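# Set the snack-filled paper bag upright and open

## Task

Get the paper bag standing upright on the table with its mouth open, with every snack inside it sitting either on the bag's floor or on top of another snack. Don't drop the bag or put it down roughly. When finished, release everything and pull the hands away.

## Robot and tools

Robot: two arms, left_arm and right_arm, each ending in a five-finger hand (left_arm has a left hand, right_arm a right hand). Bases in the scene frame: left_arm at (+0.050, +0.260, +0.025) m, right_arm at (+0.025, -0.274, +0.024) m. A floor post stands behind the arms, and a camera stand sits between them just behind the bases. Both are fixed, so don't strike them.

Frames: the scene frame has its origin at table-top height, midway between the nominal bases. +z is up, +x points out over the table, and +y points toward left_arm's side. Each arm reports its hand pose (end_effector_position in metres, end_effector_quat_wxyz) and its Hand target in that arm's own base frame. Fixed cameras and the table use the scene frame.

Hand point: a spot about 0.05 m in front of the palm and 0.15 m out from the wrist face. Its +z runs along the straight fingers, and its +y comes out of the palm. On the right hand +x points away from the thumb; on the left hand +x points toward the thumb. Straight fingertips extend 0.06 to 0.07 m past the point. A wrist bracket on the little-finger side can also make contact.

Row layout, shared by execute_actions and move: one flat list of 28 numbers, each in [-1, 1]. Always send all 28, even when one arm stays still. The order is left_arm dx, dy, dz, rx, ry, rz, then left hand little, ring, middle, index, thumb_bend, thumb_turn, force_limit, speed. The right arm follows in the same order.

The six pose numbers are an offset, not a pose. They are measured from that arm's Hand target at the start of the action or call, along that arm's base axes. 1.0 equals 0.6 m of travel or 180 degrees of turn. rx, ry, rz together form a single rotation vector, turning about the Hand target's position. Every row in one action is counted from the same starting Hand target, so sending the same offset again moves the hand further. To leave an arm alone, give it six zeros.

Hand numbers are absolute targets. For the fingers and thumb_bend, +1 is straight/open and -1 is curled. For thumb_turn, +1 puts the thumb beside the palm and -1 puts it in front, opposite the fingers. force_limit runs from about 0 N at -1 to 10 N at +1 (15 N for the thumb motors). speed runs from nearly 0 at -1 up to full at +0.48 and above. For a gentle grip, close with speed at -0.94 or lower. An opposed thumb and fingers can hold things about 0.035 to 0.065 m thick, or a handle down to about 0.025 m. A thumb-to-index pinch can hold a light item up to about 0.08 m. To keep a hand as it is, resend the eight numbers from its last executed row. If none has been sent yet, send its hand_measured values, then hand_force_limit and hand_speed. To squeeze harder, raise force_limit and also send a target more closed than hand_measured. To loosen, send a target more open than hand_measured.

execute_actions: actions is a list of actions. Each action is up to 15 rows, one per 1/30 s step; if it is shorter, its last row is repeated. cameras is a list of names, ["all"], or []. An empty actions list returns images by default.

move: target is either one 28-number row or a list of up to 15 rows. Every row is an offset from the same Hand targets, not from the previous row. speed is in m/s, from 0.002 to 4.3 (default 0.25); turns are capped at twice that in rad/s. blend is a corner radius in m (0 means stop at each target). blocking=false returns after about 0.5 s while the motion continues. A move is limited to 10 s in total. It does not steer around obstacles, and faster moves hit harder.

Other tools:
- wait(seconds 0 to 3600) lets the scene run.
- stop brakes a running move.
- zoom_image(camera, region [x0, y0, x1, y1] in pixels, at most 504 by 504) enlarges part of the newest image.
- show_instructions shows the reference pages.
- finished_scene(scene 1) ends the episode for good.

Cameras: cam_head_left, cam_head_right, cam_high, cam_low (672x504) and cam_left_wrist, cam_right_wrist (616x616 fisheye).

Results: each call reports the robot state. This includes end_effector_position and quat, Hand target (the last commanded pose after clipping; the next offsets start from here) and joint positions, velocities and torques. Per hand it also gives hand_measured, hand_stopped_by (moving, target, force, stalled, fault), hand_load_n (fingertip force; positive means being pushed open; near 0 after a grip is lost), hand_force_limit and hand_speed. A move adds a move: line giving the ending (done, off_target, moving, held, fault) and any limits (paced = the pose was clipped, held = steps were withheld).

Behaviour to expect: hands often rest 1 to 3 cm (sometimes 5 cm) short of the command, usually low. Being off by that much does not mean something was touched. The commanded orientation is clipped to within 40 degrees of the current one. Small moves may not start at all. If a hand stays short, send the missing distance as a new offset. To stop pushing against something, command back past the hand's current position.

Also avoid hitting fixed parts, letting anything leave the table, too much force on fingers, and long holds with a stretched arm. Motors overheat: MOTOR HOT appears at 85 °C, and at 100 °C the arm collapses for 30 to 60 s. Loose objects may occasionally be nudged by the scene.

Each tool is called as a command line: name --argument value for each argument, lists and objects as JSON in quotes; but a table of rows of numbers goes row by row, as --pt "numbers of a row", without its own name.

Reference images:

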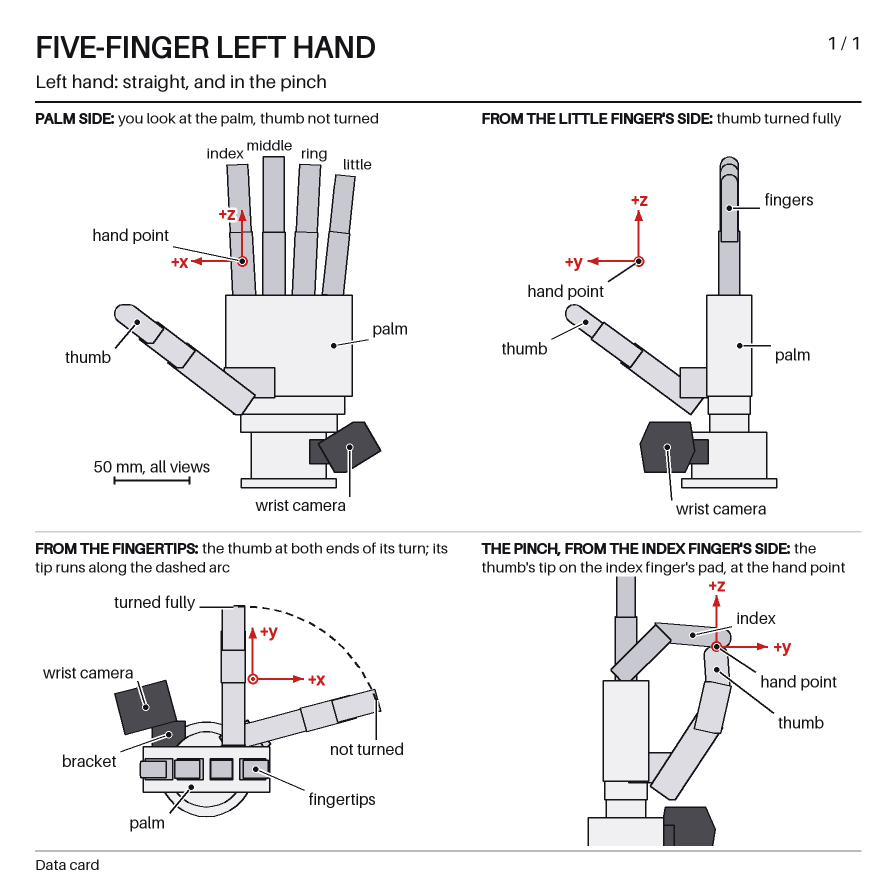

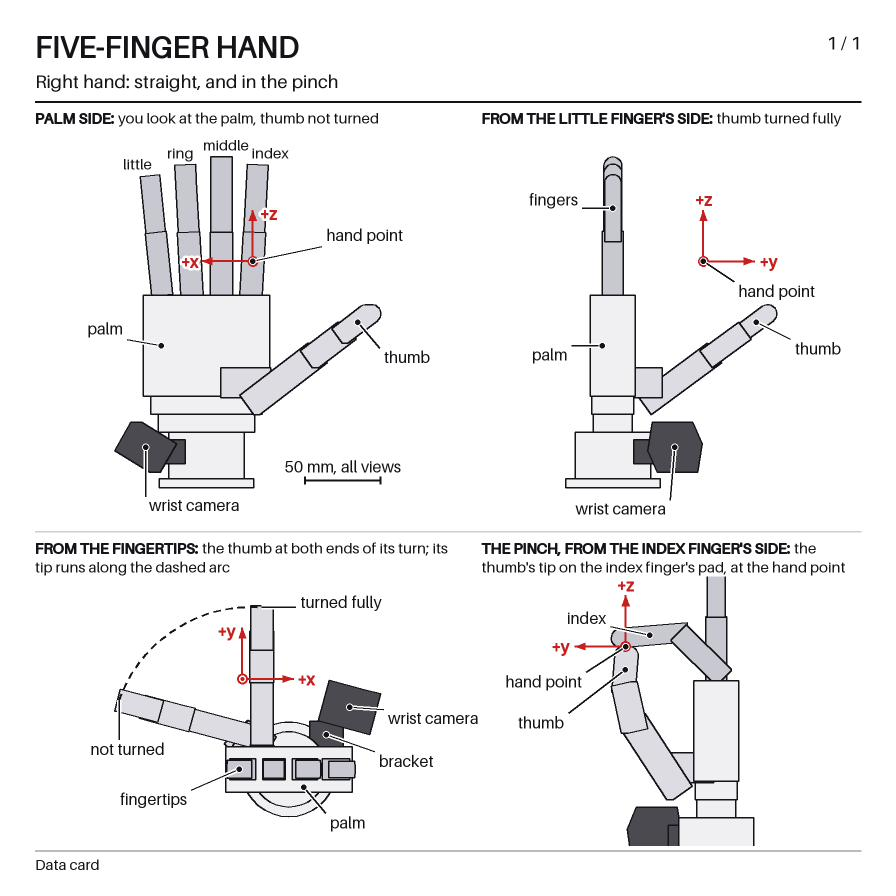

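## Session

execute_actions --actions '[]'

Scene clock: 0.00 s.
left_arm: end_effector_position=(+0.2383, -0.4361, +0.3180) hand_measured=(+1.000, +1.000, +1.000, +1.000, +1.000, +1.000) hand_load_n=(+0.0, +0.5, +0.0, +0.0, +0.0, +0.0) hand_stopped_by=(target, target, target, target, target, target) hand_force_limit=0.00 hand_speed=-0.80 end_effector_quat_wxyz=(+0.156, -0.135, +0.868, -0.451) | right_arm: end_effector_position=(+0.6338, -0.0736, +0.3430) hand_measured=(+1.000, +1.000, +1.000, +1.000, +1.000, +1.000) hand_load_n=(+0.0, +0.0, +0.0, +0.0, +0.0, +0.0) hand_stopped_by=(target, target, target, target, target, target) hand_force_limit=0.00 hand_speed=-0.80 end_effector_quat_wxyz=(-0.212, +0.784, -0.159, +0.561)
Joint positions: left_arm=[-1.012 1.142 1.182 -0.616 0.061 0.217] | right_arm=[-0.143 1.374 1.269 -0.191 -0.292 -1.098]
Joint velocities: within noise
Joint torques (N m): no reading
Heat: left arm: hottest waist 28 °C; right arm: hottest waist 29 °C.
Hand target: left_arm +0.2411, -0.4417, +0.3396; +0.163, -0.130, +0.858, -0.470 | right_arm +0.6383, -0.0738, +0.3760; -0.214, +0.768, -0.147, +0.585

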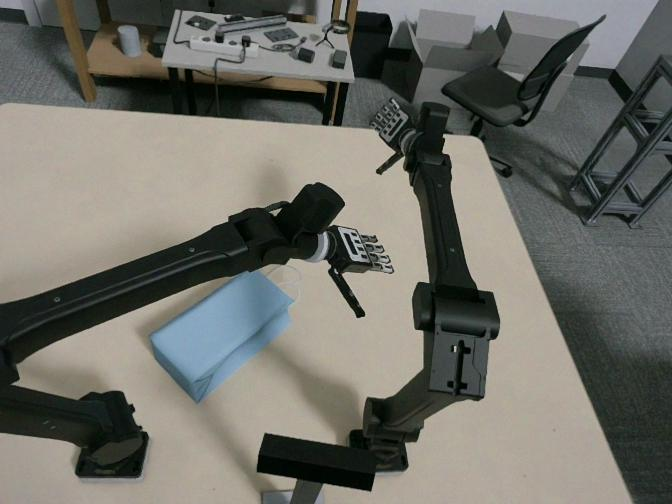

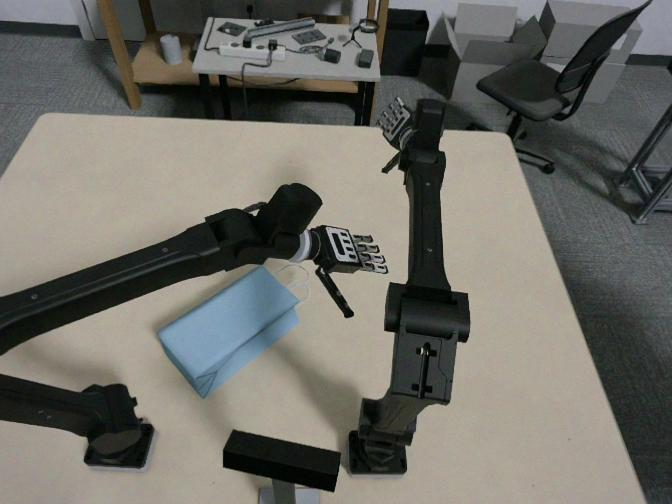

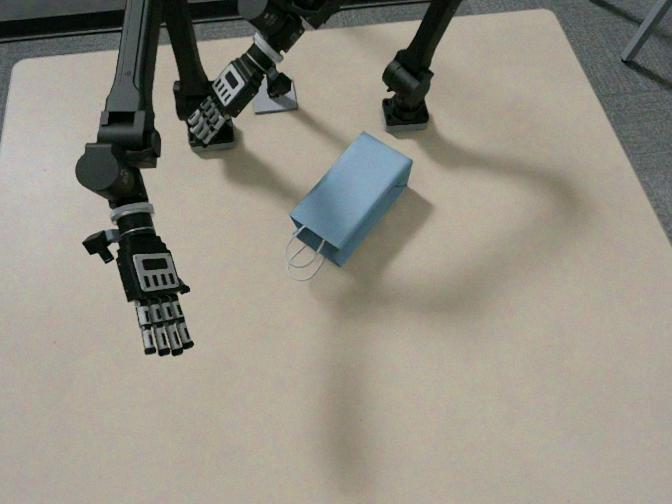

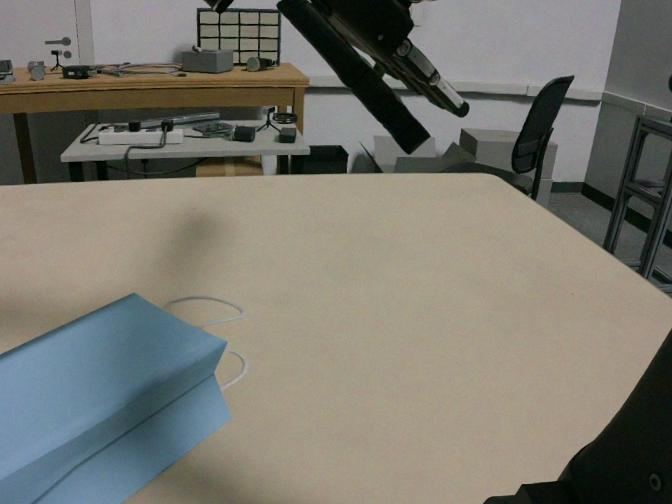

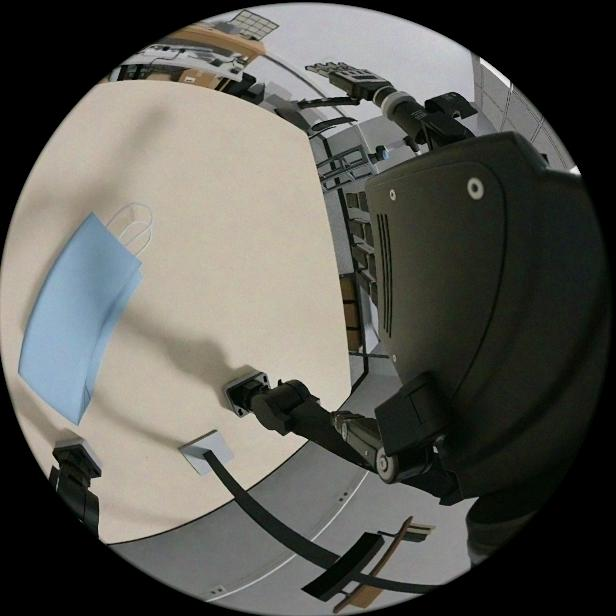

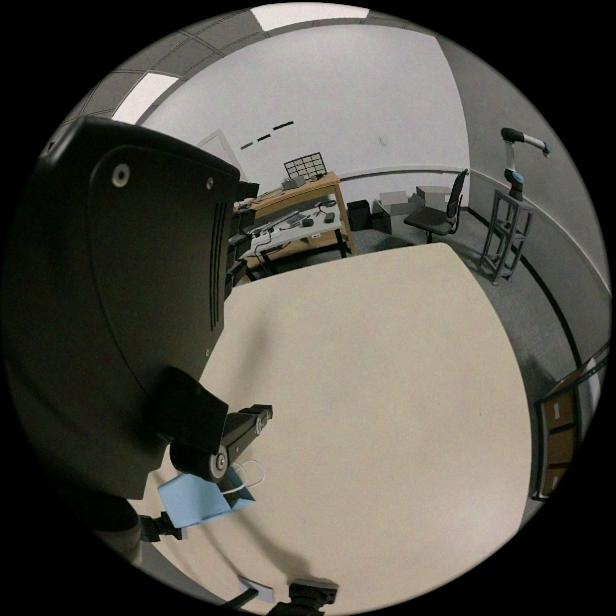

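zoom_image --camera "cam_high" --region '[260, 110, 460, 300]'

zoom_image --camera "cam_right_wrist" --region '[120, 400, 320, 560]'

zoom_image --camera "cam_head_right" --region '[130, 240, 350, 420]'

zoom_image --camera "cam_low" --region '[0, 250, 300, 504]'

Scaled by 2.520 from the camera's image (finer frame: 960x720).

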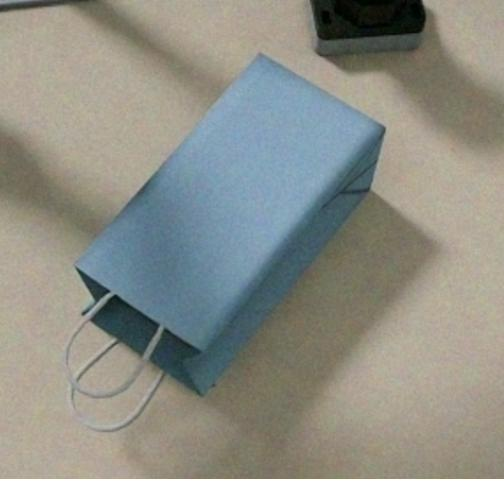

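Scaled by 2.520 from the camera's image (finer frame: 880x880).

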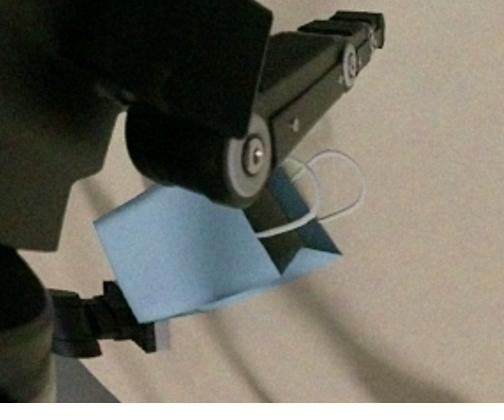

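Scaled by 2.291 from the camera's image (finer frame: 960x720).

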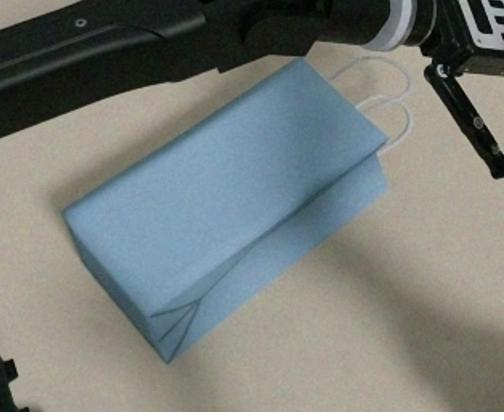

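Scaled by 1.680 from the camera's image (finer frame: 960x720).

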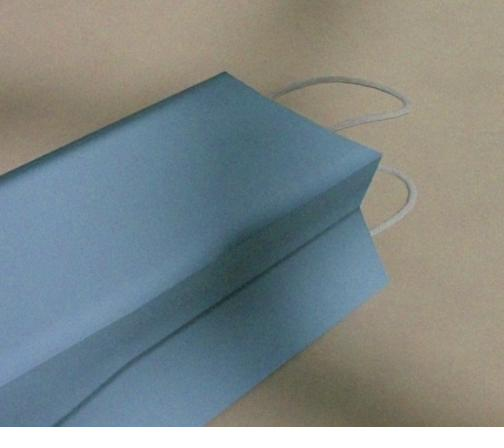

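move --target '[0.346, 0.131, -0.074, 0.2457, 0.2278, 0.1520, -1, -1, 1, 1, 1, -1, 0, 0, 0, 0, 0, 0, 0, 0, 1, 1, 1, 1, 1, 1, 0, -0.8]' --speed 0.2 --cameras '["all"]'

Scene clock: 8.07 s.
left_arm: end_effector_position=(+0.4356, -0.3591, +0.2841) hand_measured=(-1.000, -1.000, +1.000, +1.000, +1.000, -1.000) hand_load_n=(+0.0, +0.5, +0.0, +0.0, +0.0, +0.5) hand_stopped_by=(target, target, target, target, target, target) hand_force_limit=0.00 hand_speed=0.00 end_effector_quat_wxyz=(+0.025, -0.396, +0.916, -0.062) | right_arm: end_effector_position=(+0.6338, -0.0736, +0.3430) hand_measured=(+1.000, +1.000, +1.000, +1.000, +1.000, +1.000) hand_load_n=(+0.0, +0.0, +0.0, +0.0, +0.0, +0.0) hand_stopped_by=(target, target, target, target, target, target) hand_force_limit=0.00 hand_speed=-0.80 end_effector_quat_wxyz=(-0.212, +0.784, -0.159, +0.561)
Joint positions: left_arm=[-0.64 1.942 2.204 -1.701 0.018 0.114] | right_arm=[-0.143 1.374 1.269 -0.191 -0.292 -1.098]
Joint torques (N m): left_arm=[0.5 -20.6 11.6 -0.01 -0.02 -0.11] | right_arm=[-0.73 -11.69 11.96 1.44 -0.11 0.07]
Heat: left arm: hottest waist 28 °C; right arm: hottest waist 29 °C.
Hand target: left_arm +0.4487, -0.3631, +0.2952; +0.000, -0.402, +0.916, +0.000 | right_arm +0.6383, -0.0738, +0.3760; -0.214, +0.768, -0.147, +0.585
Off the commanded pose: left_arm 0.018 m, 8 deg | right_arm 0.033 m, 4 deg.
joint sent to its limit (left arm) — joint 4 (wrist pitch), lower limit. The joint targets are off in position and orientation.
move: off_target (left_arm)
cam_left_wrist: T_world_to_cam=[[0.53827, -0.83191, 0.13487, -0.57392], [-0.77845, -0.42946, 0.45781, 0.05941], [-0.32293, -0.35141, -0.87876, 0.38176]] pos_world=[0.47846, -0.31777, 0.38568]

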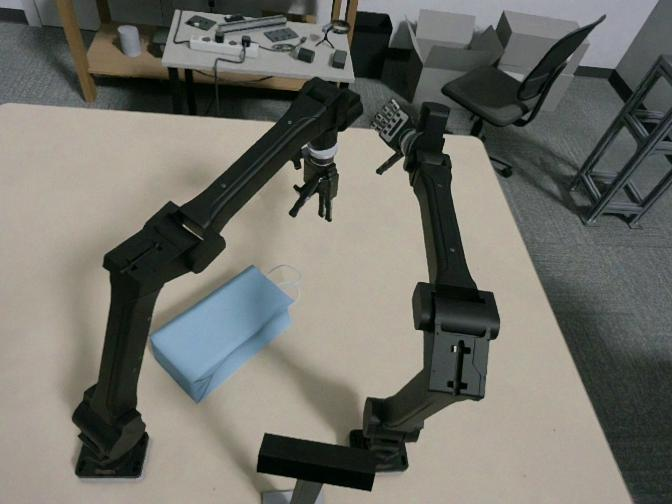

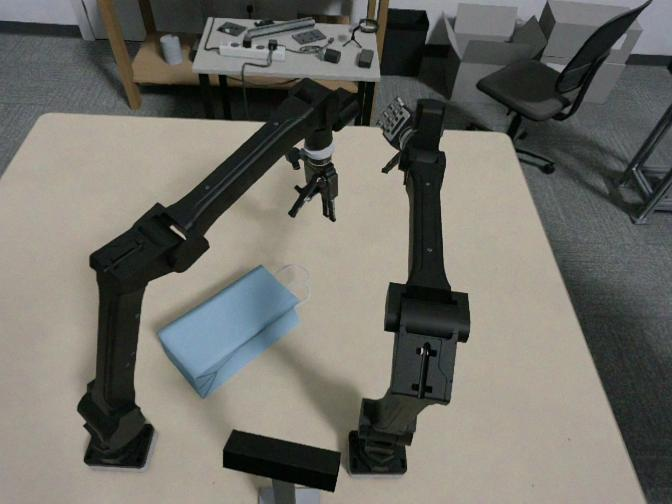

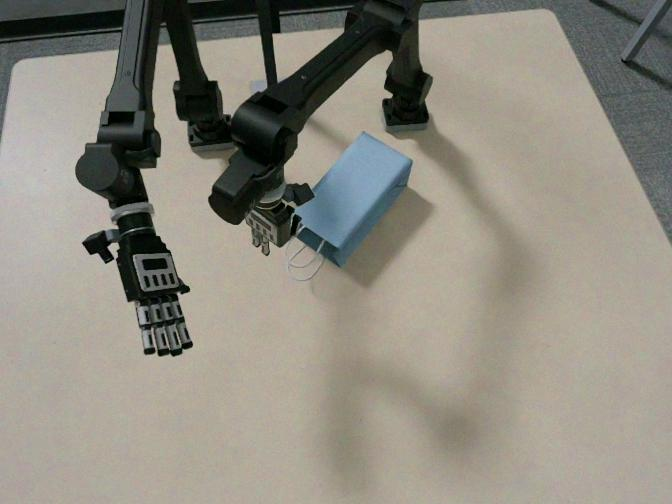

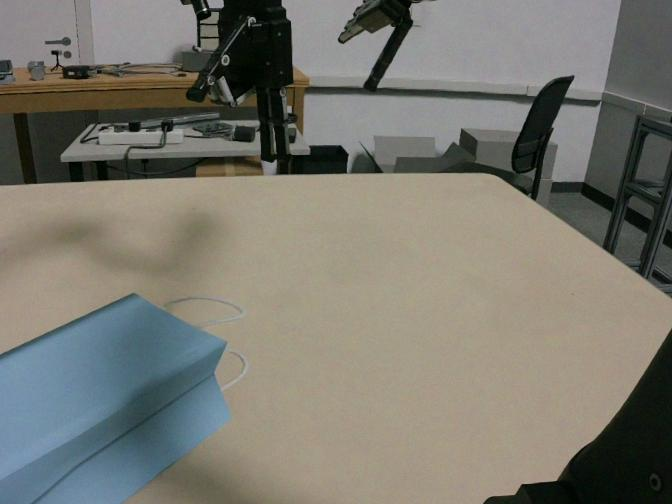

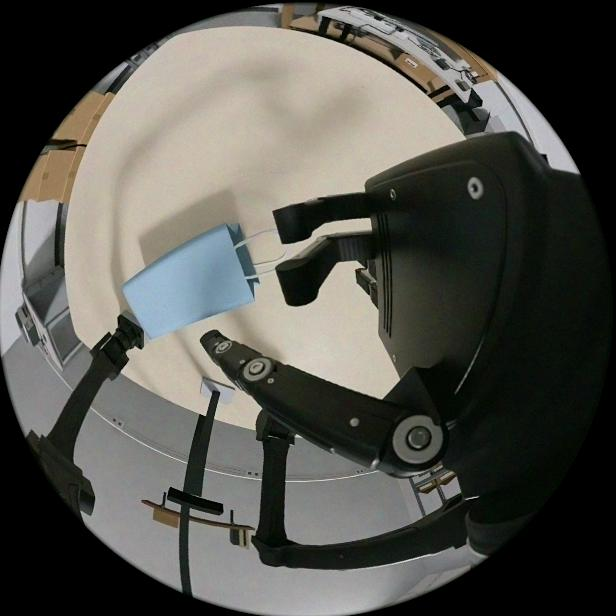

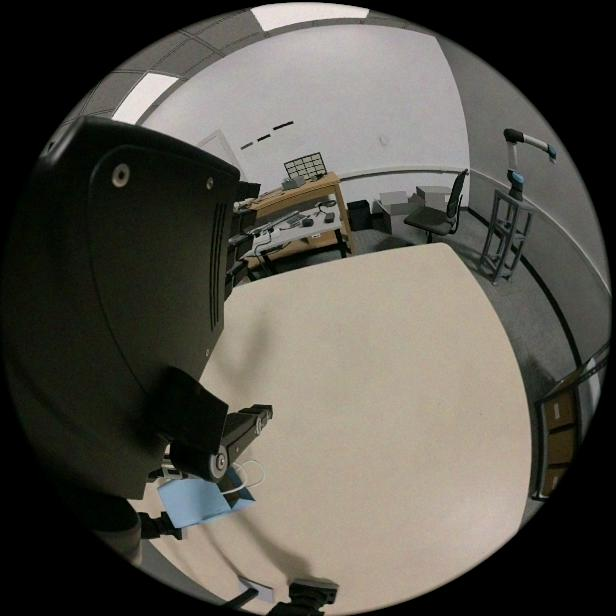

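zoom_image --camera "cam_left_wrist" --region '[110, 200, 350, 380]'

zoom_image --camera "cam_high" --region '[240, 170, 380, 290]'

Scaled by 2.100 from the camera's image (finer frame: 880x880).

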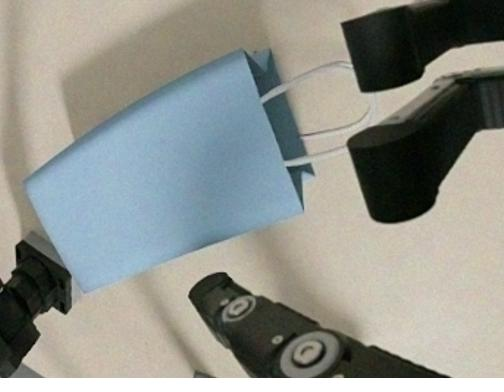

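Scaled by 3.600 from the camera's image (finer frame: 960x720).

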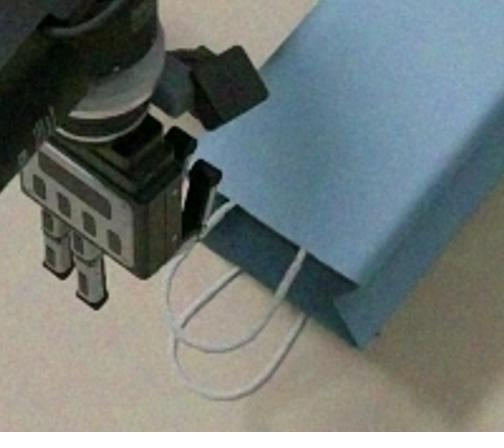

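move --target '[-0.165, 0.133, -0.2, 0, 0, 0, -1, -1, 1, 1, 1, -1, 0, 0, 0, 0, 0, 0, 0, 0, 1, 1, 1, 1, 1, 1, 0, -0.8]' --speed 0.12 --cameras '["all"]'

Scene clock: 10.97 s.
left_arm: end_effector_position=(+0.3428, -0.2877, +0.1671) hand_measured=(-1.000, -1.000, +1.000, +1.000, +1.000, -1.000) hand_load_n=(+0.0, +0.0, +0.0, +0.0, +0.0, +0.0) hand_stopped_by=(target, target, target, target, target, target) hand_force_limit=0.00 hand_speed=0.00 end_effector_quat_wxyz=(-0.014, -0.397, +0.918, +0.015) | right_arm: end_effector_position=(+0.6338, -0.0736, +0.3430) hand_measured=(+1.000, +1.000, +1.000, +1.000, +1.000, +1.000) hand_load_n=(+0.0, +0.0, +0.0, +0.0, +0.0, +0.0) hand_stopped_by=(target, target, target, target, target, target) hand_force_limit=0.00 hand_speed=-0.80 end_effector_quat_wxyz=(-0.212, +0.784, -0.159, +0.561)
Joint positions: left_arm=[-0.64 1.716 1.55 -1.445 0.008 0.114] | right_arm=[-0.143 1.374 1.269 -0.191 -0.292 -1.098]
Joint torques (N m): left_arm=[0.79 -20.37 7.15 0.58 -0.08 0.04] | right_arm=[-1.44 -13.04 11.97 1.61 -0.12 0.01]
Heat: left arm: hottest waist 28 °C; right arm: hottest waist 29 °C.
Hand target: left_arm +0.3497, -0.2833, +0.1752; +0.000, -0.402, +0.916, +0.000 | right_arm +0.6383, -0.0738, +0.3760; -0.214, +0.768, -0.147, +0.585
Off the commanded pose: left_arm 0.012 m, 2 deg | right_arm 0.033 m, 4 deg.
move: off_target (left_arm)
cam_left_wrist: T_world_to_cam=[[0.54562, -0.83752, -0.02909, -0.42551], [-0.71432, -0.48295, 0.50647, 0.02589], [-0.43823, -0.25556, -0.86177, 0.3383]] pos_world=[0.39892, -0.25741, 0.26604]

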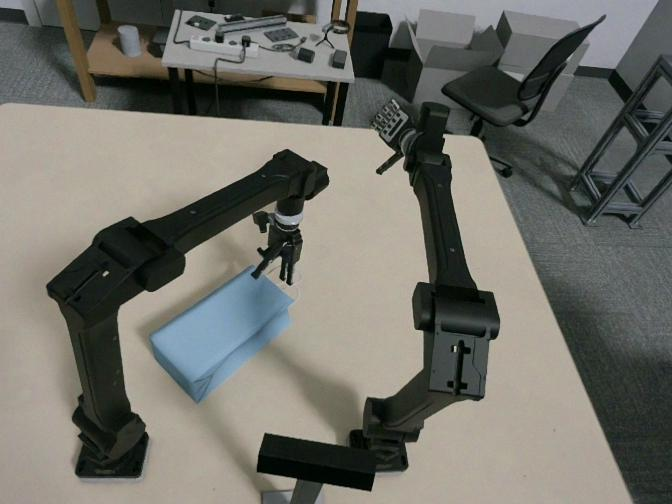

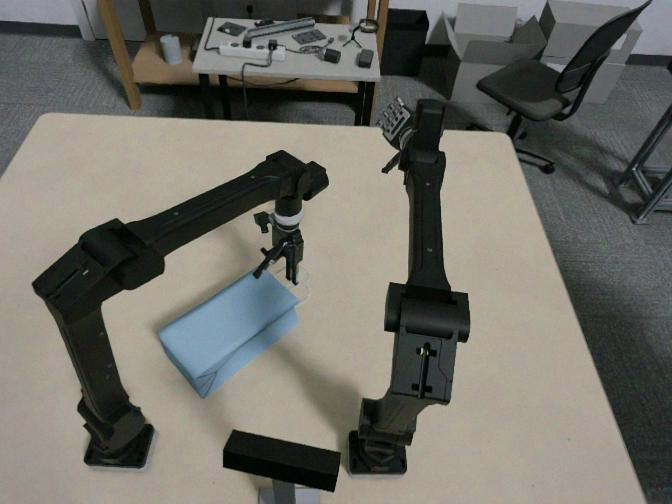

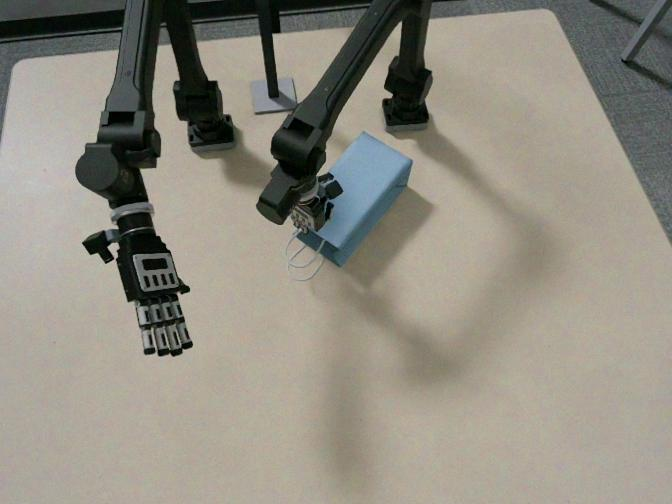

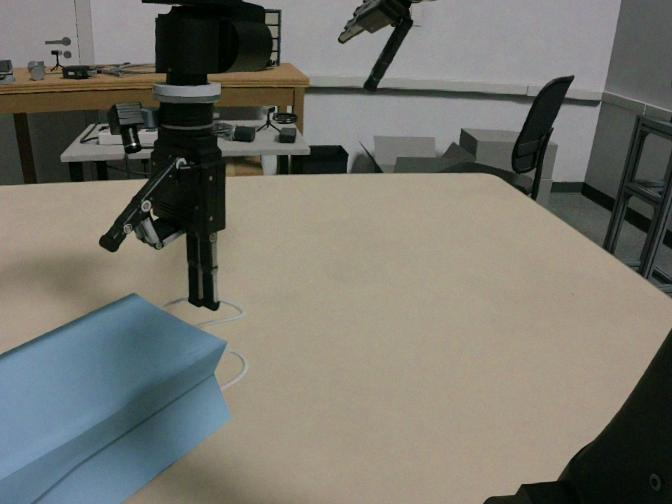

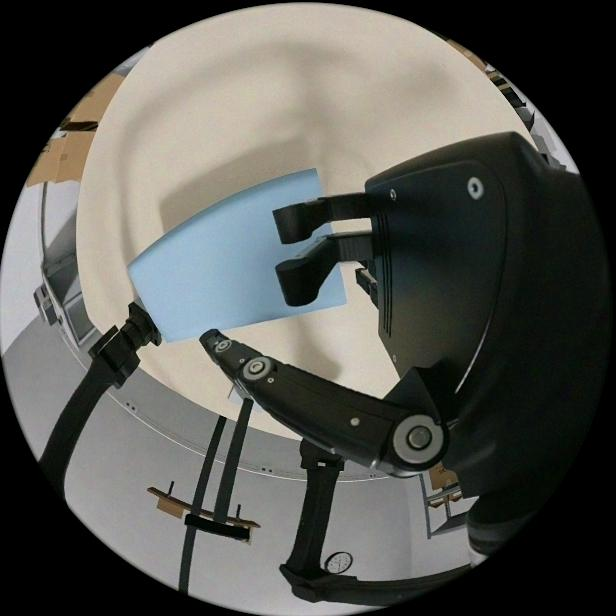

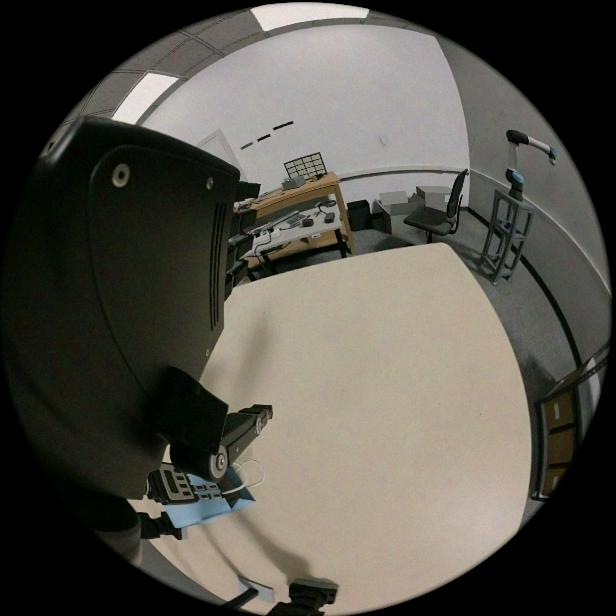

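zoom_image --camera "cam_high" --region '[250, 170, 370, 290]'

zoom_image --camera "cam_low" --region '[90, 180, 290, 400]'

zoom_image --camera "cam_left_wrist" --region '[190, 150, 390, 340]'

zoom_image --camera "cam_right_wrist" --region '[130, 430, 290, 540]'

Scaled by 4.200 from the camera's image (finer frame: 960x720).

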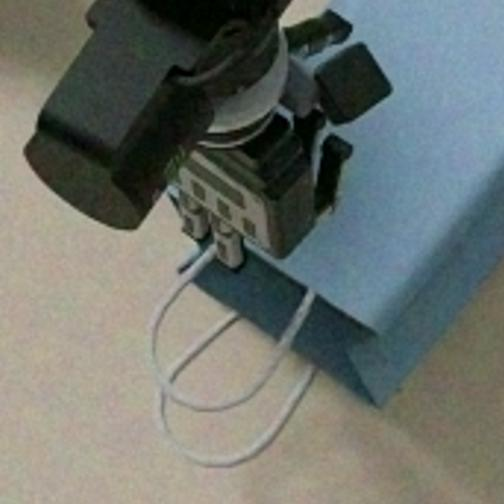

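Scaled by 2.291 from the camera's image (finer frame: 960x720).

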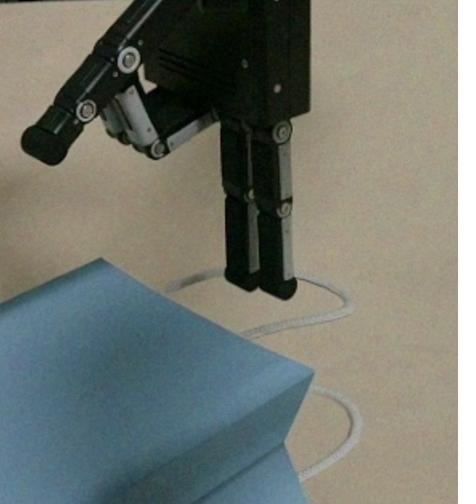

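Scaled by 2.520 from the camera's image (finer frame: 880x880).

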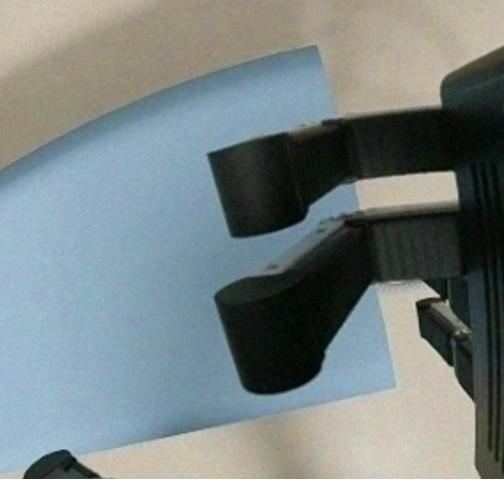

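Scaled by 3.150 from the camera's image (finer frame: 880x880).

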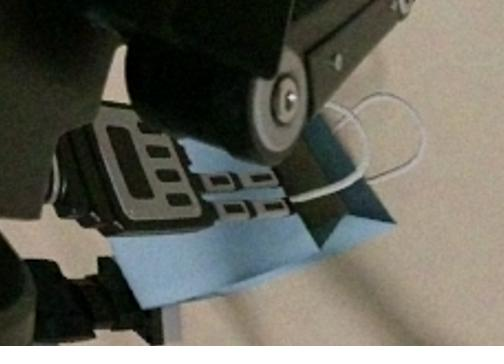

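move --target '[0.0487, 0.0125, 0.01, 0, 0, 0, -1, -1, 1, 1, 1, -1, 0, 0, 0, 0, 0, 0, 0, 0, 1, 1, 1, 1, 1, 1, 0, -0.8]' --speed 0.1 --cameras '["cam_high", "cam_low", "cam_left_wrist"]'

zoom_image --camera "cam_high" --region '[250, 170, 370, 290]'

zoom_image --camera "cam_low" --region '[90, 180, 290, 400]'

zoom_image --camera "cam_left_wrist" --region '[190, 150, 390, 340]'

Scene clock: 14.57 s.
left_arm: end_effector_position=(+0.3615, -0.2694, +0.1699) hand_measured=(-1.000, -1.000, +1.000, +1.000, +1.000, -1.000) hand_load_n=(+0.0, +0.0, +0.0, +0.0, +0.0, +0.0) hand_stopped_by=(target, target, target, target, target, target) hand_force_limit=0.00 hand_speed=0.00 end_effector_quat_wxyz=(-0.013, -0.406, +0.914, +0.014) | right_arm: end_effector_position=(+0.6338, -0.0736, +0.3430) hand_measured=(+1.000, +1.000, +1.000, +1.000, +1.000, +1.000) hand_load_n=(+0.0, +0.0, +0.0, +0.0, +0.0, +0.0) hand_stopped_by=(target, target, target, target, target, target) hand_force_limit=0.00 hand_speed=-0.80 end_effector_quat_wxyz=(-0.212, +0.784, -0.159, +0.561)
Joint positions: left_arm=[-0.588 1.724 1.569 -1.452 0.007 0.146] | right_arm=[-0.143 1.374 1.269 -0.191 -0.292 -1.098]
Joint torques (N m): left_arm=[0.44 -16.91 11.34 -0.38 -0.01 0.07] | right_arm=[-0.67 -12.22 11.9 1.51 -0.11 0.05]
Heat: left arm: hottest waist 28 °C; right arm: hottest waist 29 °C.
Hand target: left_arm +0.3789, -0.2758, +0.1812; +0.000, -0.402, +0.916, +0.000 | right_arm +0.6383, -0.0738, +0.3760; -0.214, +0.768, -0.147, +0.585
Off the commanded pose: left_arm 0.022 m, 2 deg | right_arm 0.033 m, 4 deg.
move: off_target (left_arm)
cam_left_wrist: T_world_to_cam=[[0.56228, -0.82654, -0.026, -0.42402], [-0.70605, -0.4962, 0.50525, 0.04028], [-0.43051, -0.26573, -0.86258, 0.34828]] pos_world=[0.41679, -0.23793, 0.26904]

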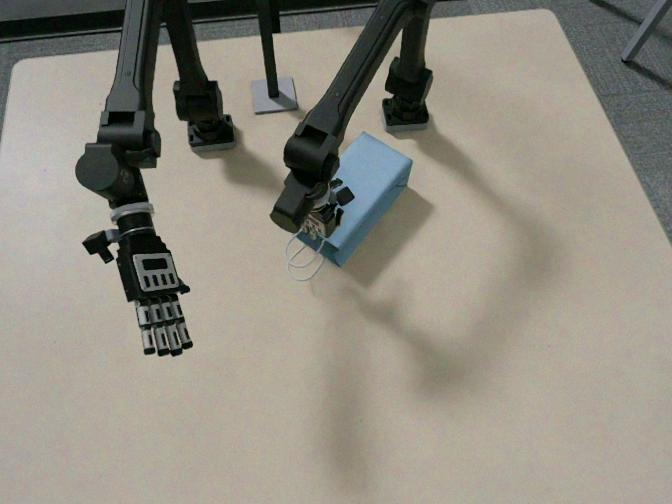

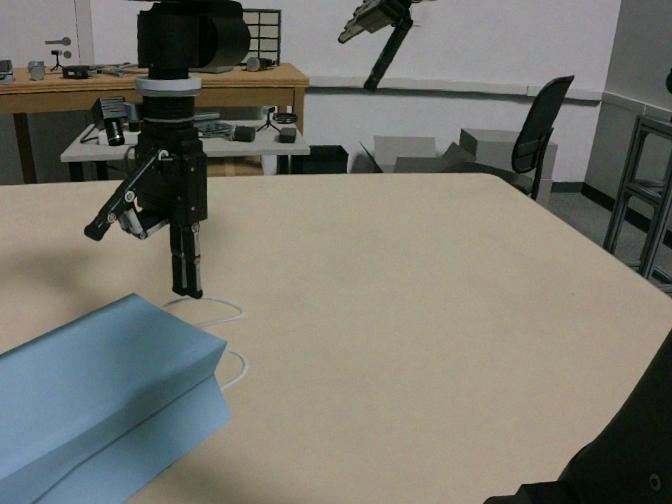

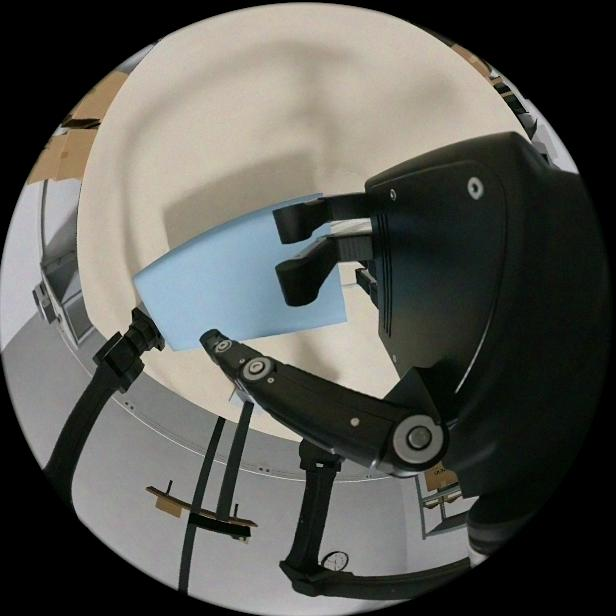

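Scaled by 4.200 from the camera's image (finer frame: 960x720).

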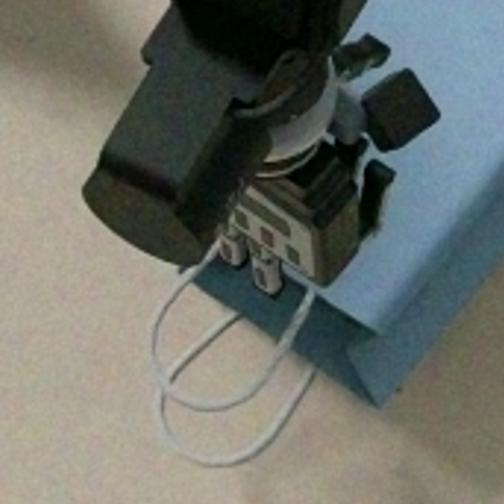

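Scaled by 2.291 from the camera's image (finer frame: 960x720).

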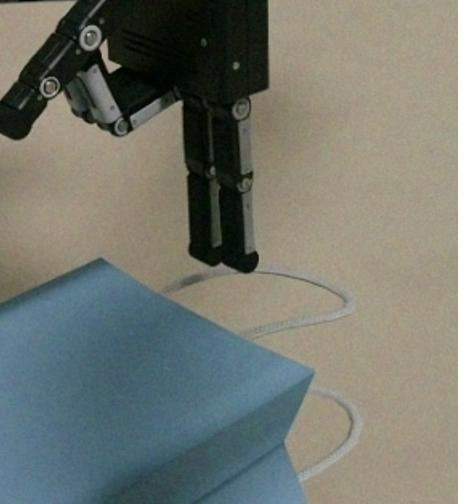

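Scaled by 2.520 from the camera's image (finer frame: 880x880).

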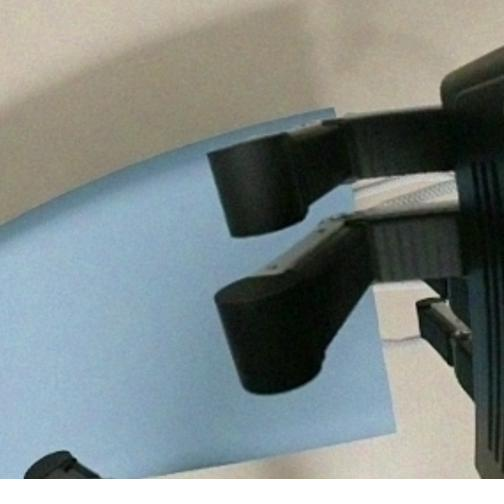

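move --target '[0.006, -0.0333, 0.0, 0, 0, 0, -1, -1, 1, 1, 1, -1, 0, 0, 0, 0, 0, 0, 0, 0, 1, 1, 1, 1, 1, 1, 0, -0.8]' --speed 0.1 --cameras '["cam_high", "cam_low", "cam_left_wrist"]'

zoom_image --camera "cam_high" --region '[250, 170, 370, 290]'

zoom_image --camera "cam_low" --region '[90, 180, 290, 400]'

zoom_image --camera "cam_left_wrist" --region '[190, 150, 390, 340]'

Scene clock: 16.43 s.
left_arm: end_effector_position=(+0.3737, -0.2776, +0.1688) hand_measured=(-1.000, -1.000, +1.000, +1.000, +1.000, -1.000) hand_load_n=(+0.5, +0.0, +0.0, +0.0, +0.0, +0.0) hand_stopped_by=(target, target, target, target, target, target) hand_force_limit=0.00 hand_speed=0.00 end_effector_quat_wxyz=(-0.013, -0.406, +0.914, +0.014) | right_arm: end_effector_position=(+0.6338, -0.0736, +0.3430) hand_measured=(+1.000, +1.000, +1.000, +1.000, +1.000, +1.000) hand_load_n=(+0.0, +0.0, +0.0, +0.0, +0.0, +0.0) hand_stopped_by=(target, target, target, target, target, target) hand_force_limit=0.00 hand_speed=-0.80 end_effector_quat_wxyz=(-0.212, +0.784, -0.159, +0.561)
Joint positions: left_arm=[-0.588 1.764 1.619 -1.464 0.007 0.146] | right_arm=[-0.143 1.374 1.269 -0.191 -0.292 -1.098]
Joint torques (N m): left_arm=[-1.67 -17.9 11.37 -0.39 0.04 -0.11] | right_arm=[-0.15 -12.86 11.92 1.47 -0.13 0.02]
Heat: left arm: hottest waist 28 °C; right arm: hottest waist 29 °C.
Hand target: left_arm +0.3825, -0.2958, +0.1812; +0.000, -0.402, +0.916, +0.000 | right_arm +0.6383, -0.0738, +0.3760; -0.214, +0.768, -0.147, +0.585
Off the commanded pose: left_arm 0.024 m, 2 deg | right_arm 0.033 m, 4 deg.
move: off_target (left_arm)
cam_left_wrist: T_world_to_cam=[[0.56222, -0.82653, -0.02747, -0.43732], [-0.70542, -0.49665, 0.50569, 0.04496], [-0.43161, -0.26493, -0.86228, 0.35103]] pos_world=[0.4291, -0.24613, 0.26794]

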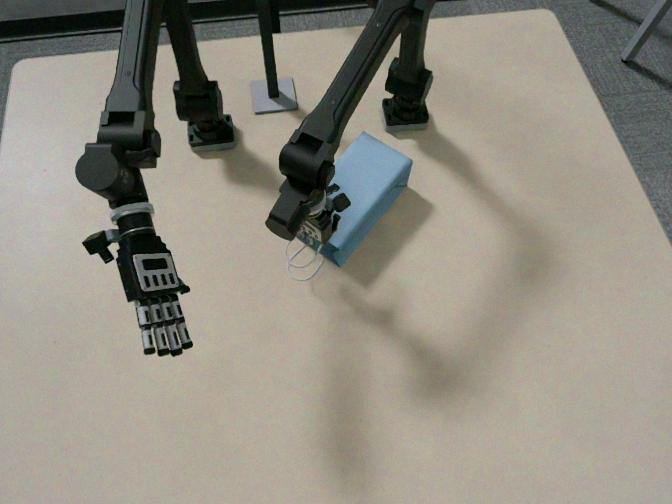

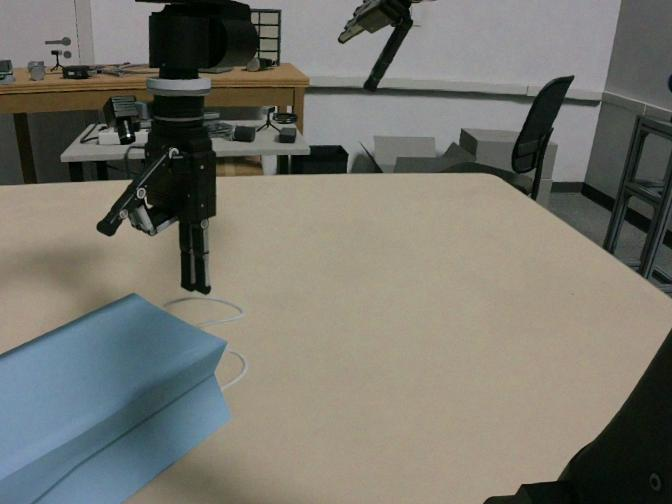

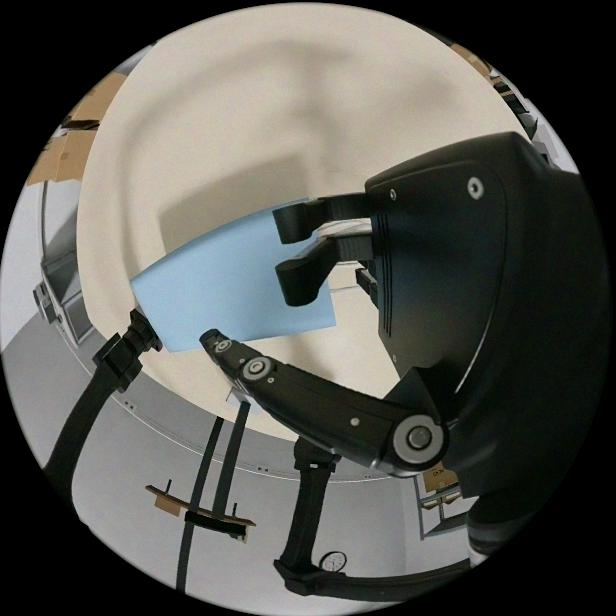

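Scaled by 4.200 from the camera's image (finer frame: 960x720).

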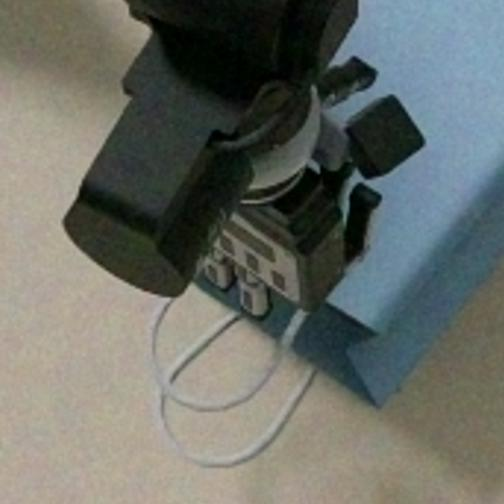

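Scaled by 2.291 from the camera's image (finer frame: 960x720).

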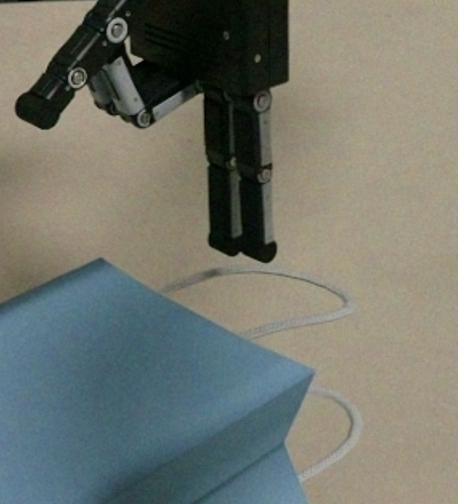

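Scaled by 2.520 from the camera's image (finer frame: 880x880).

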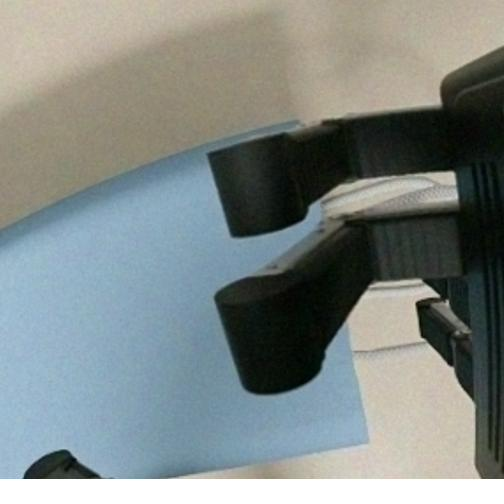

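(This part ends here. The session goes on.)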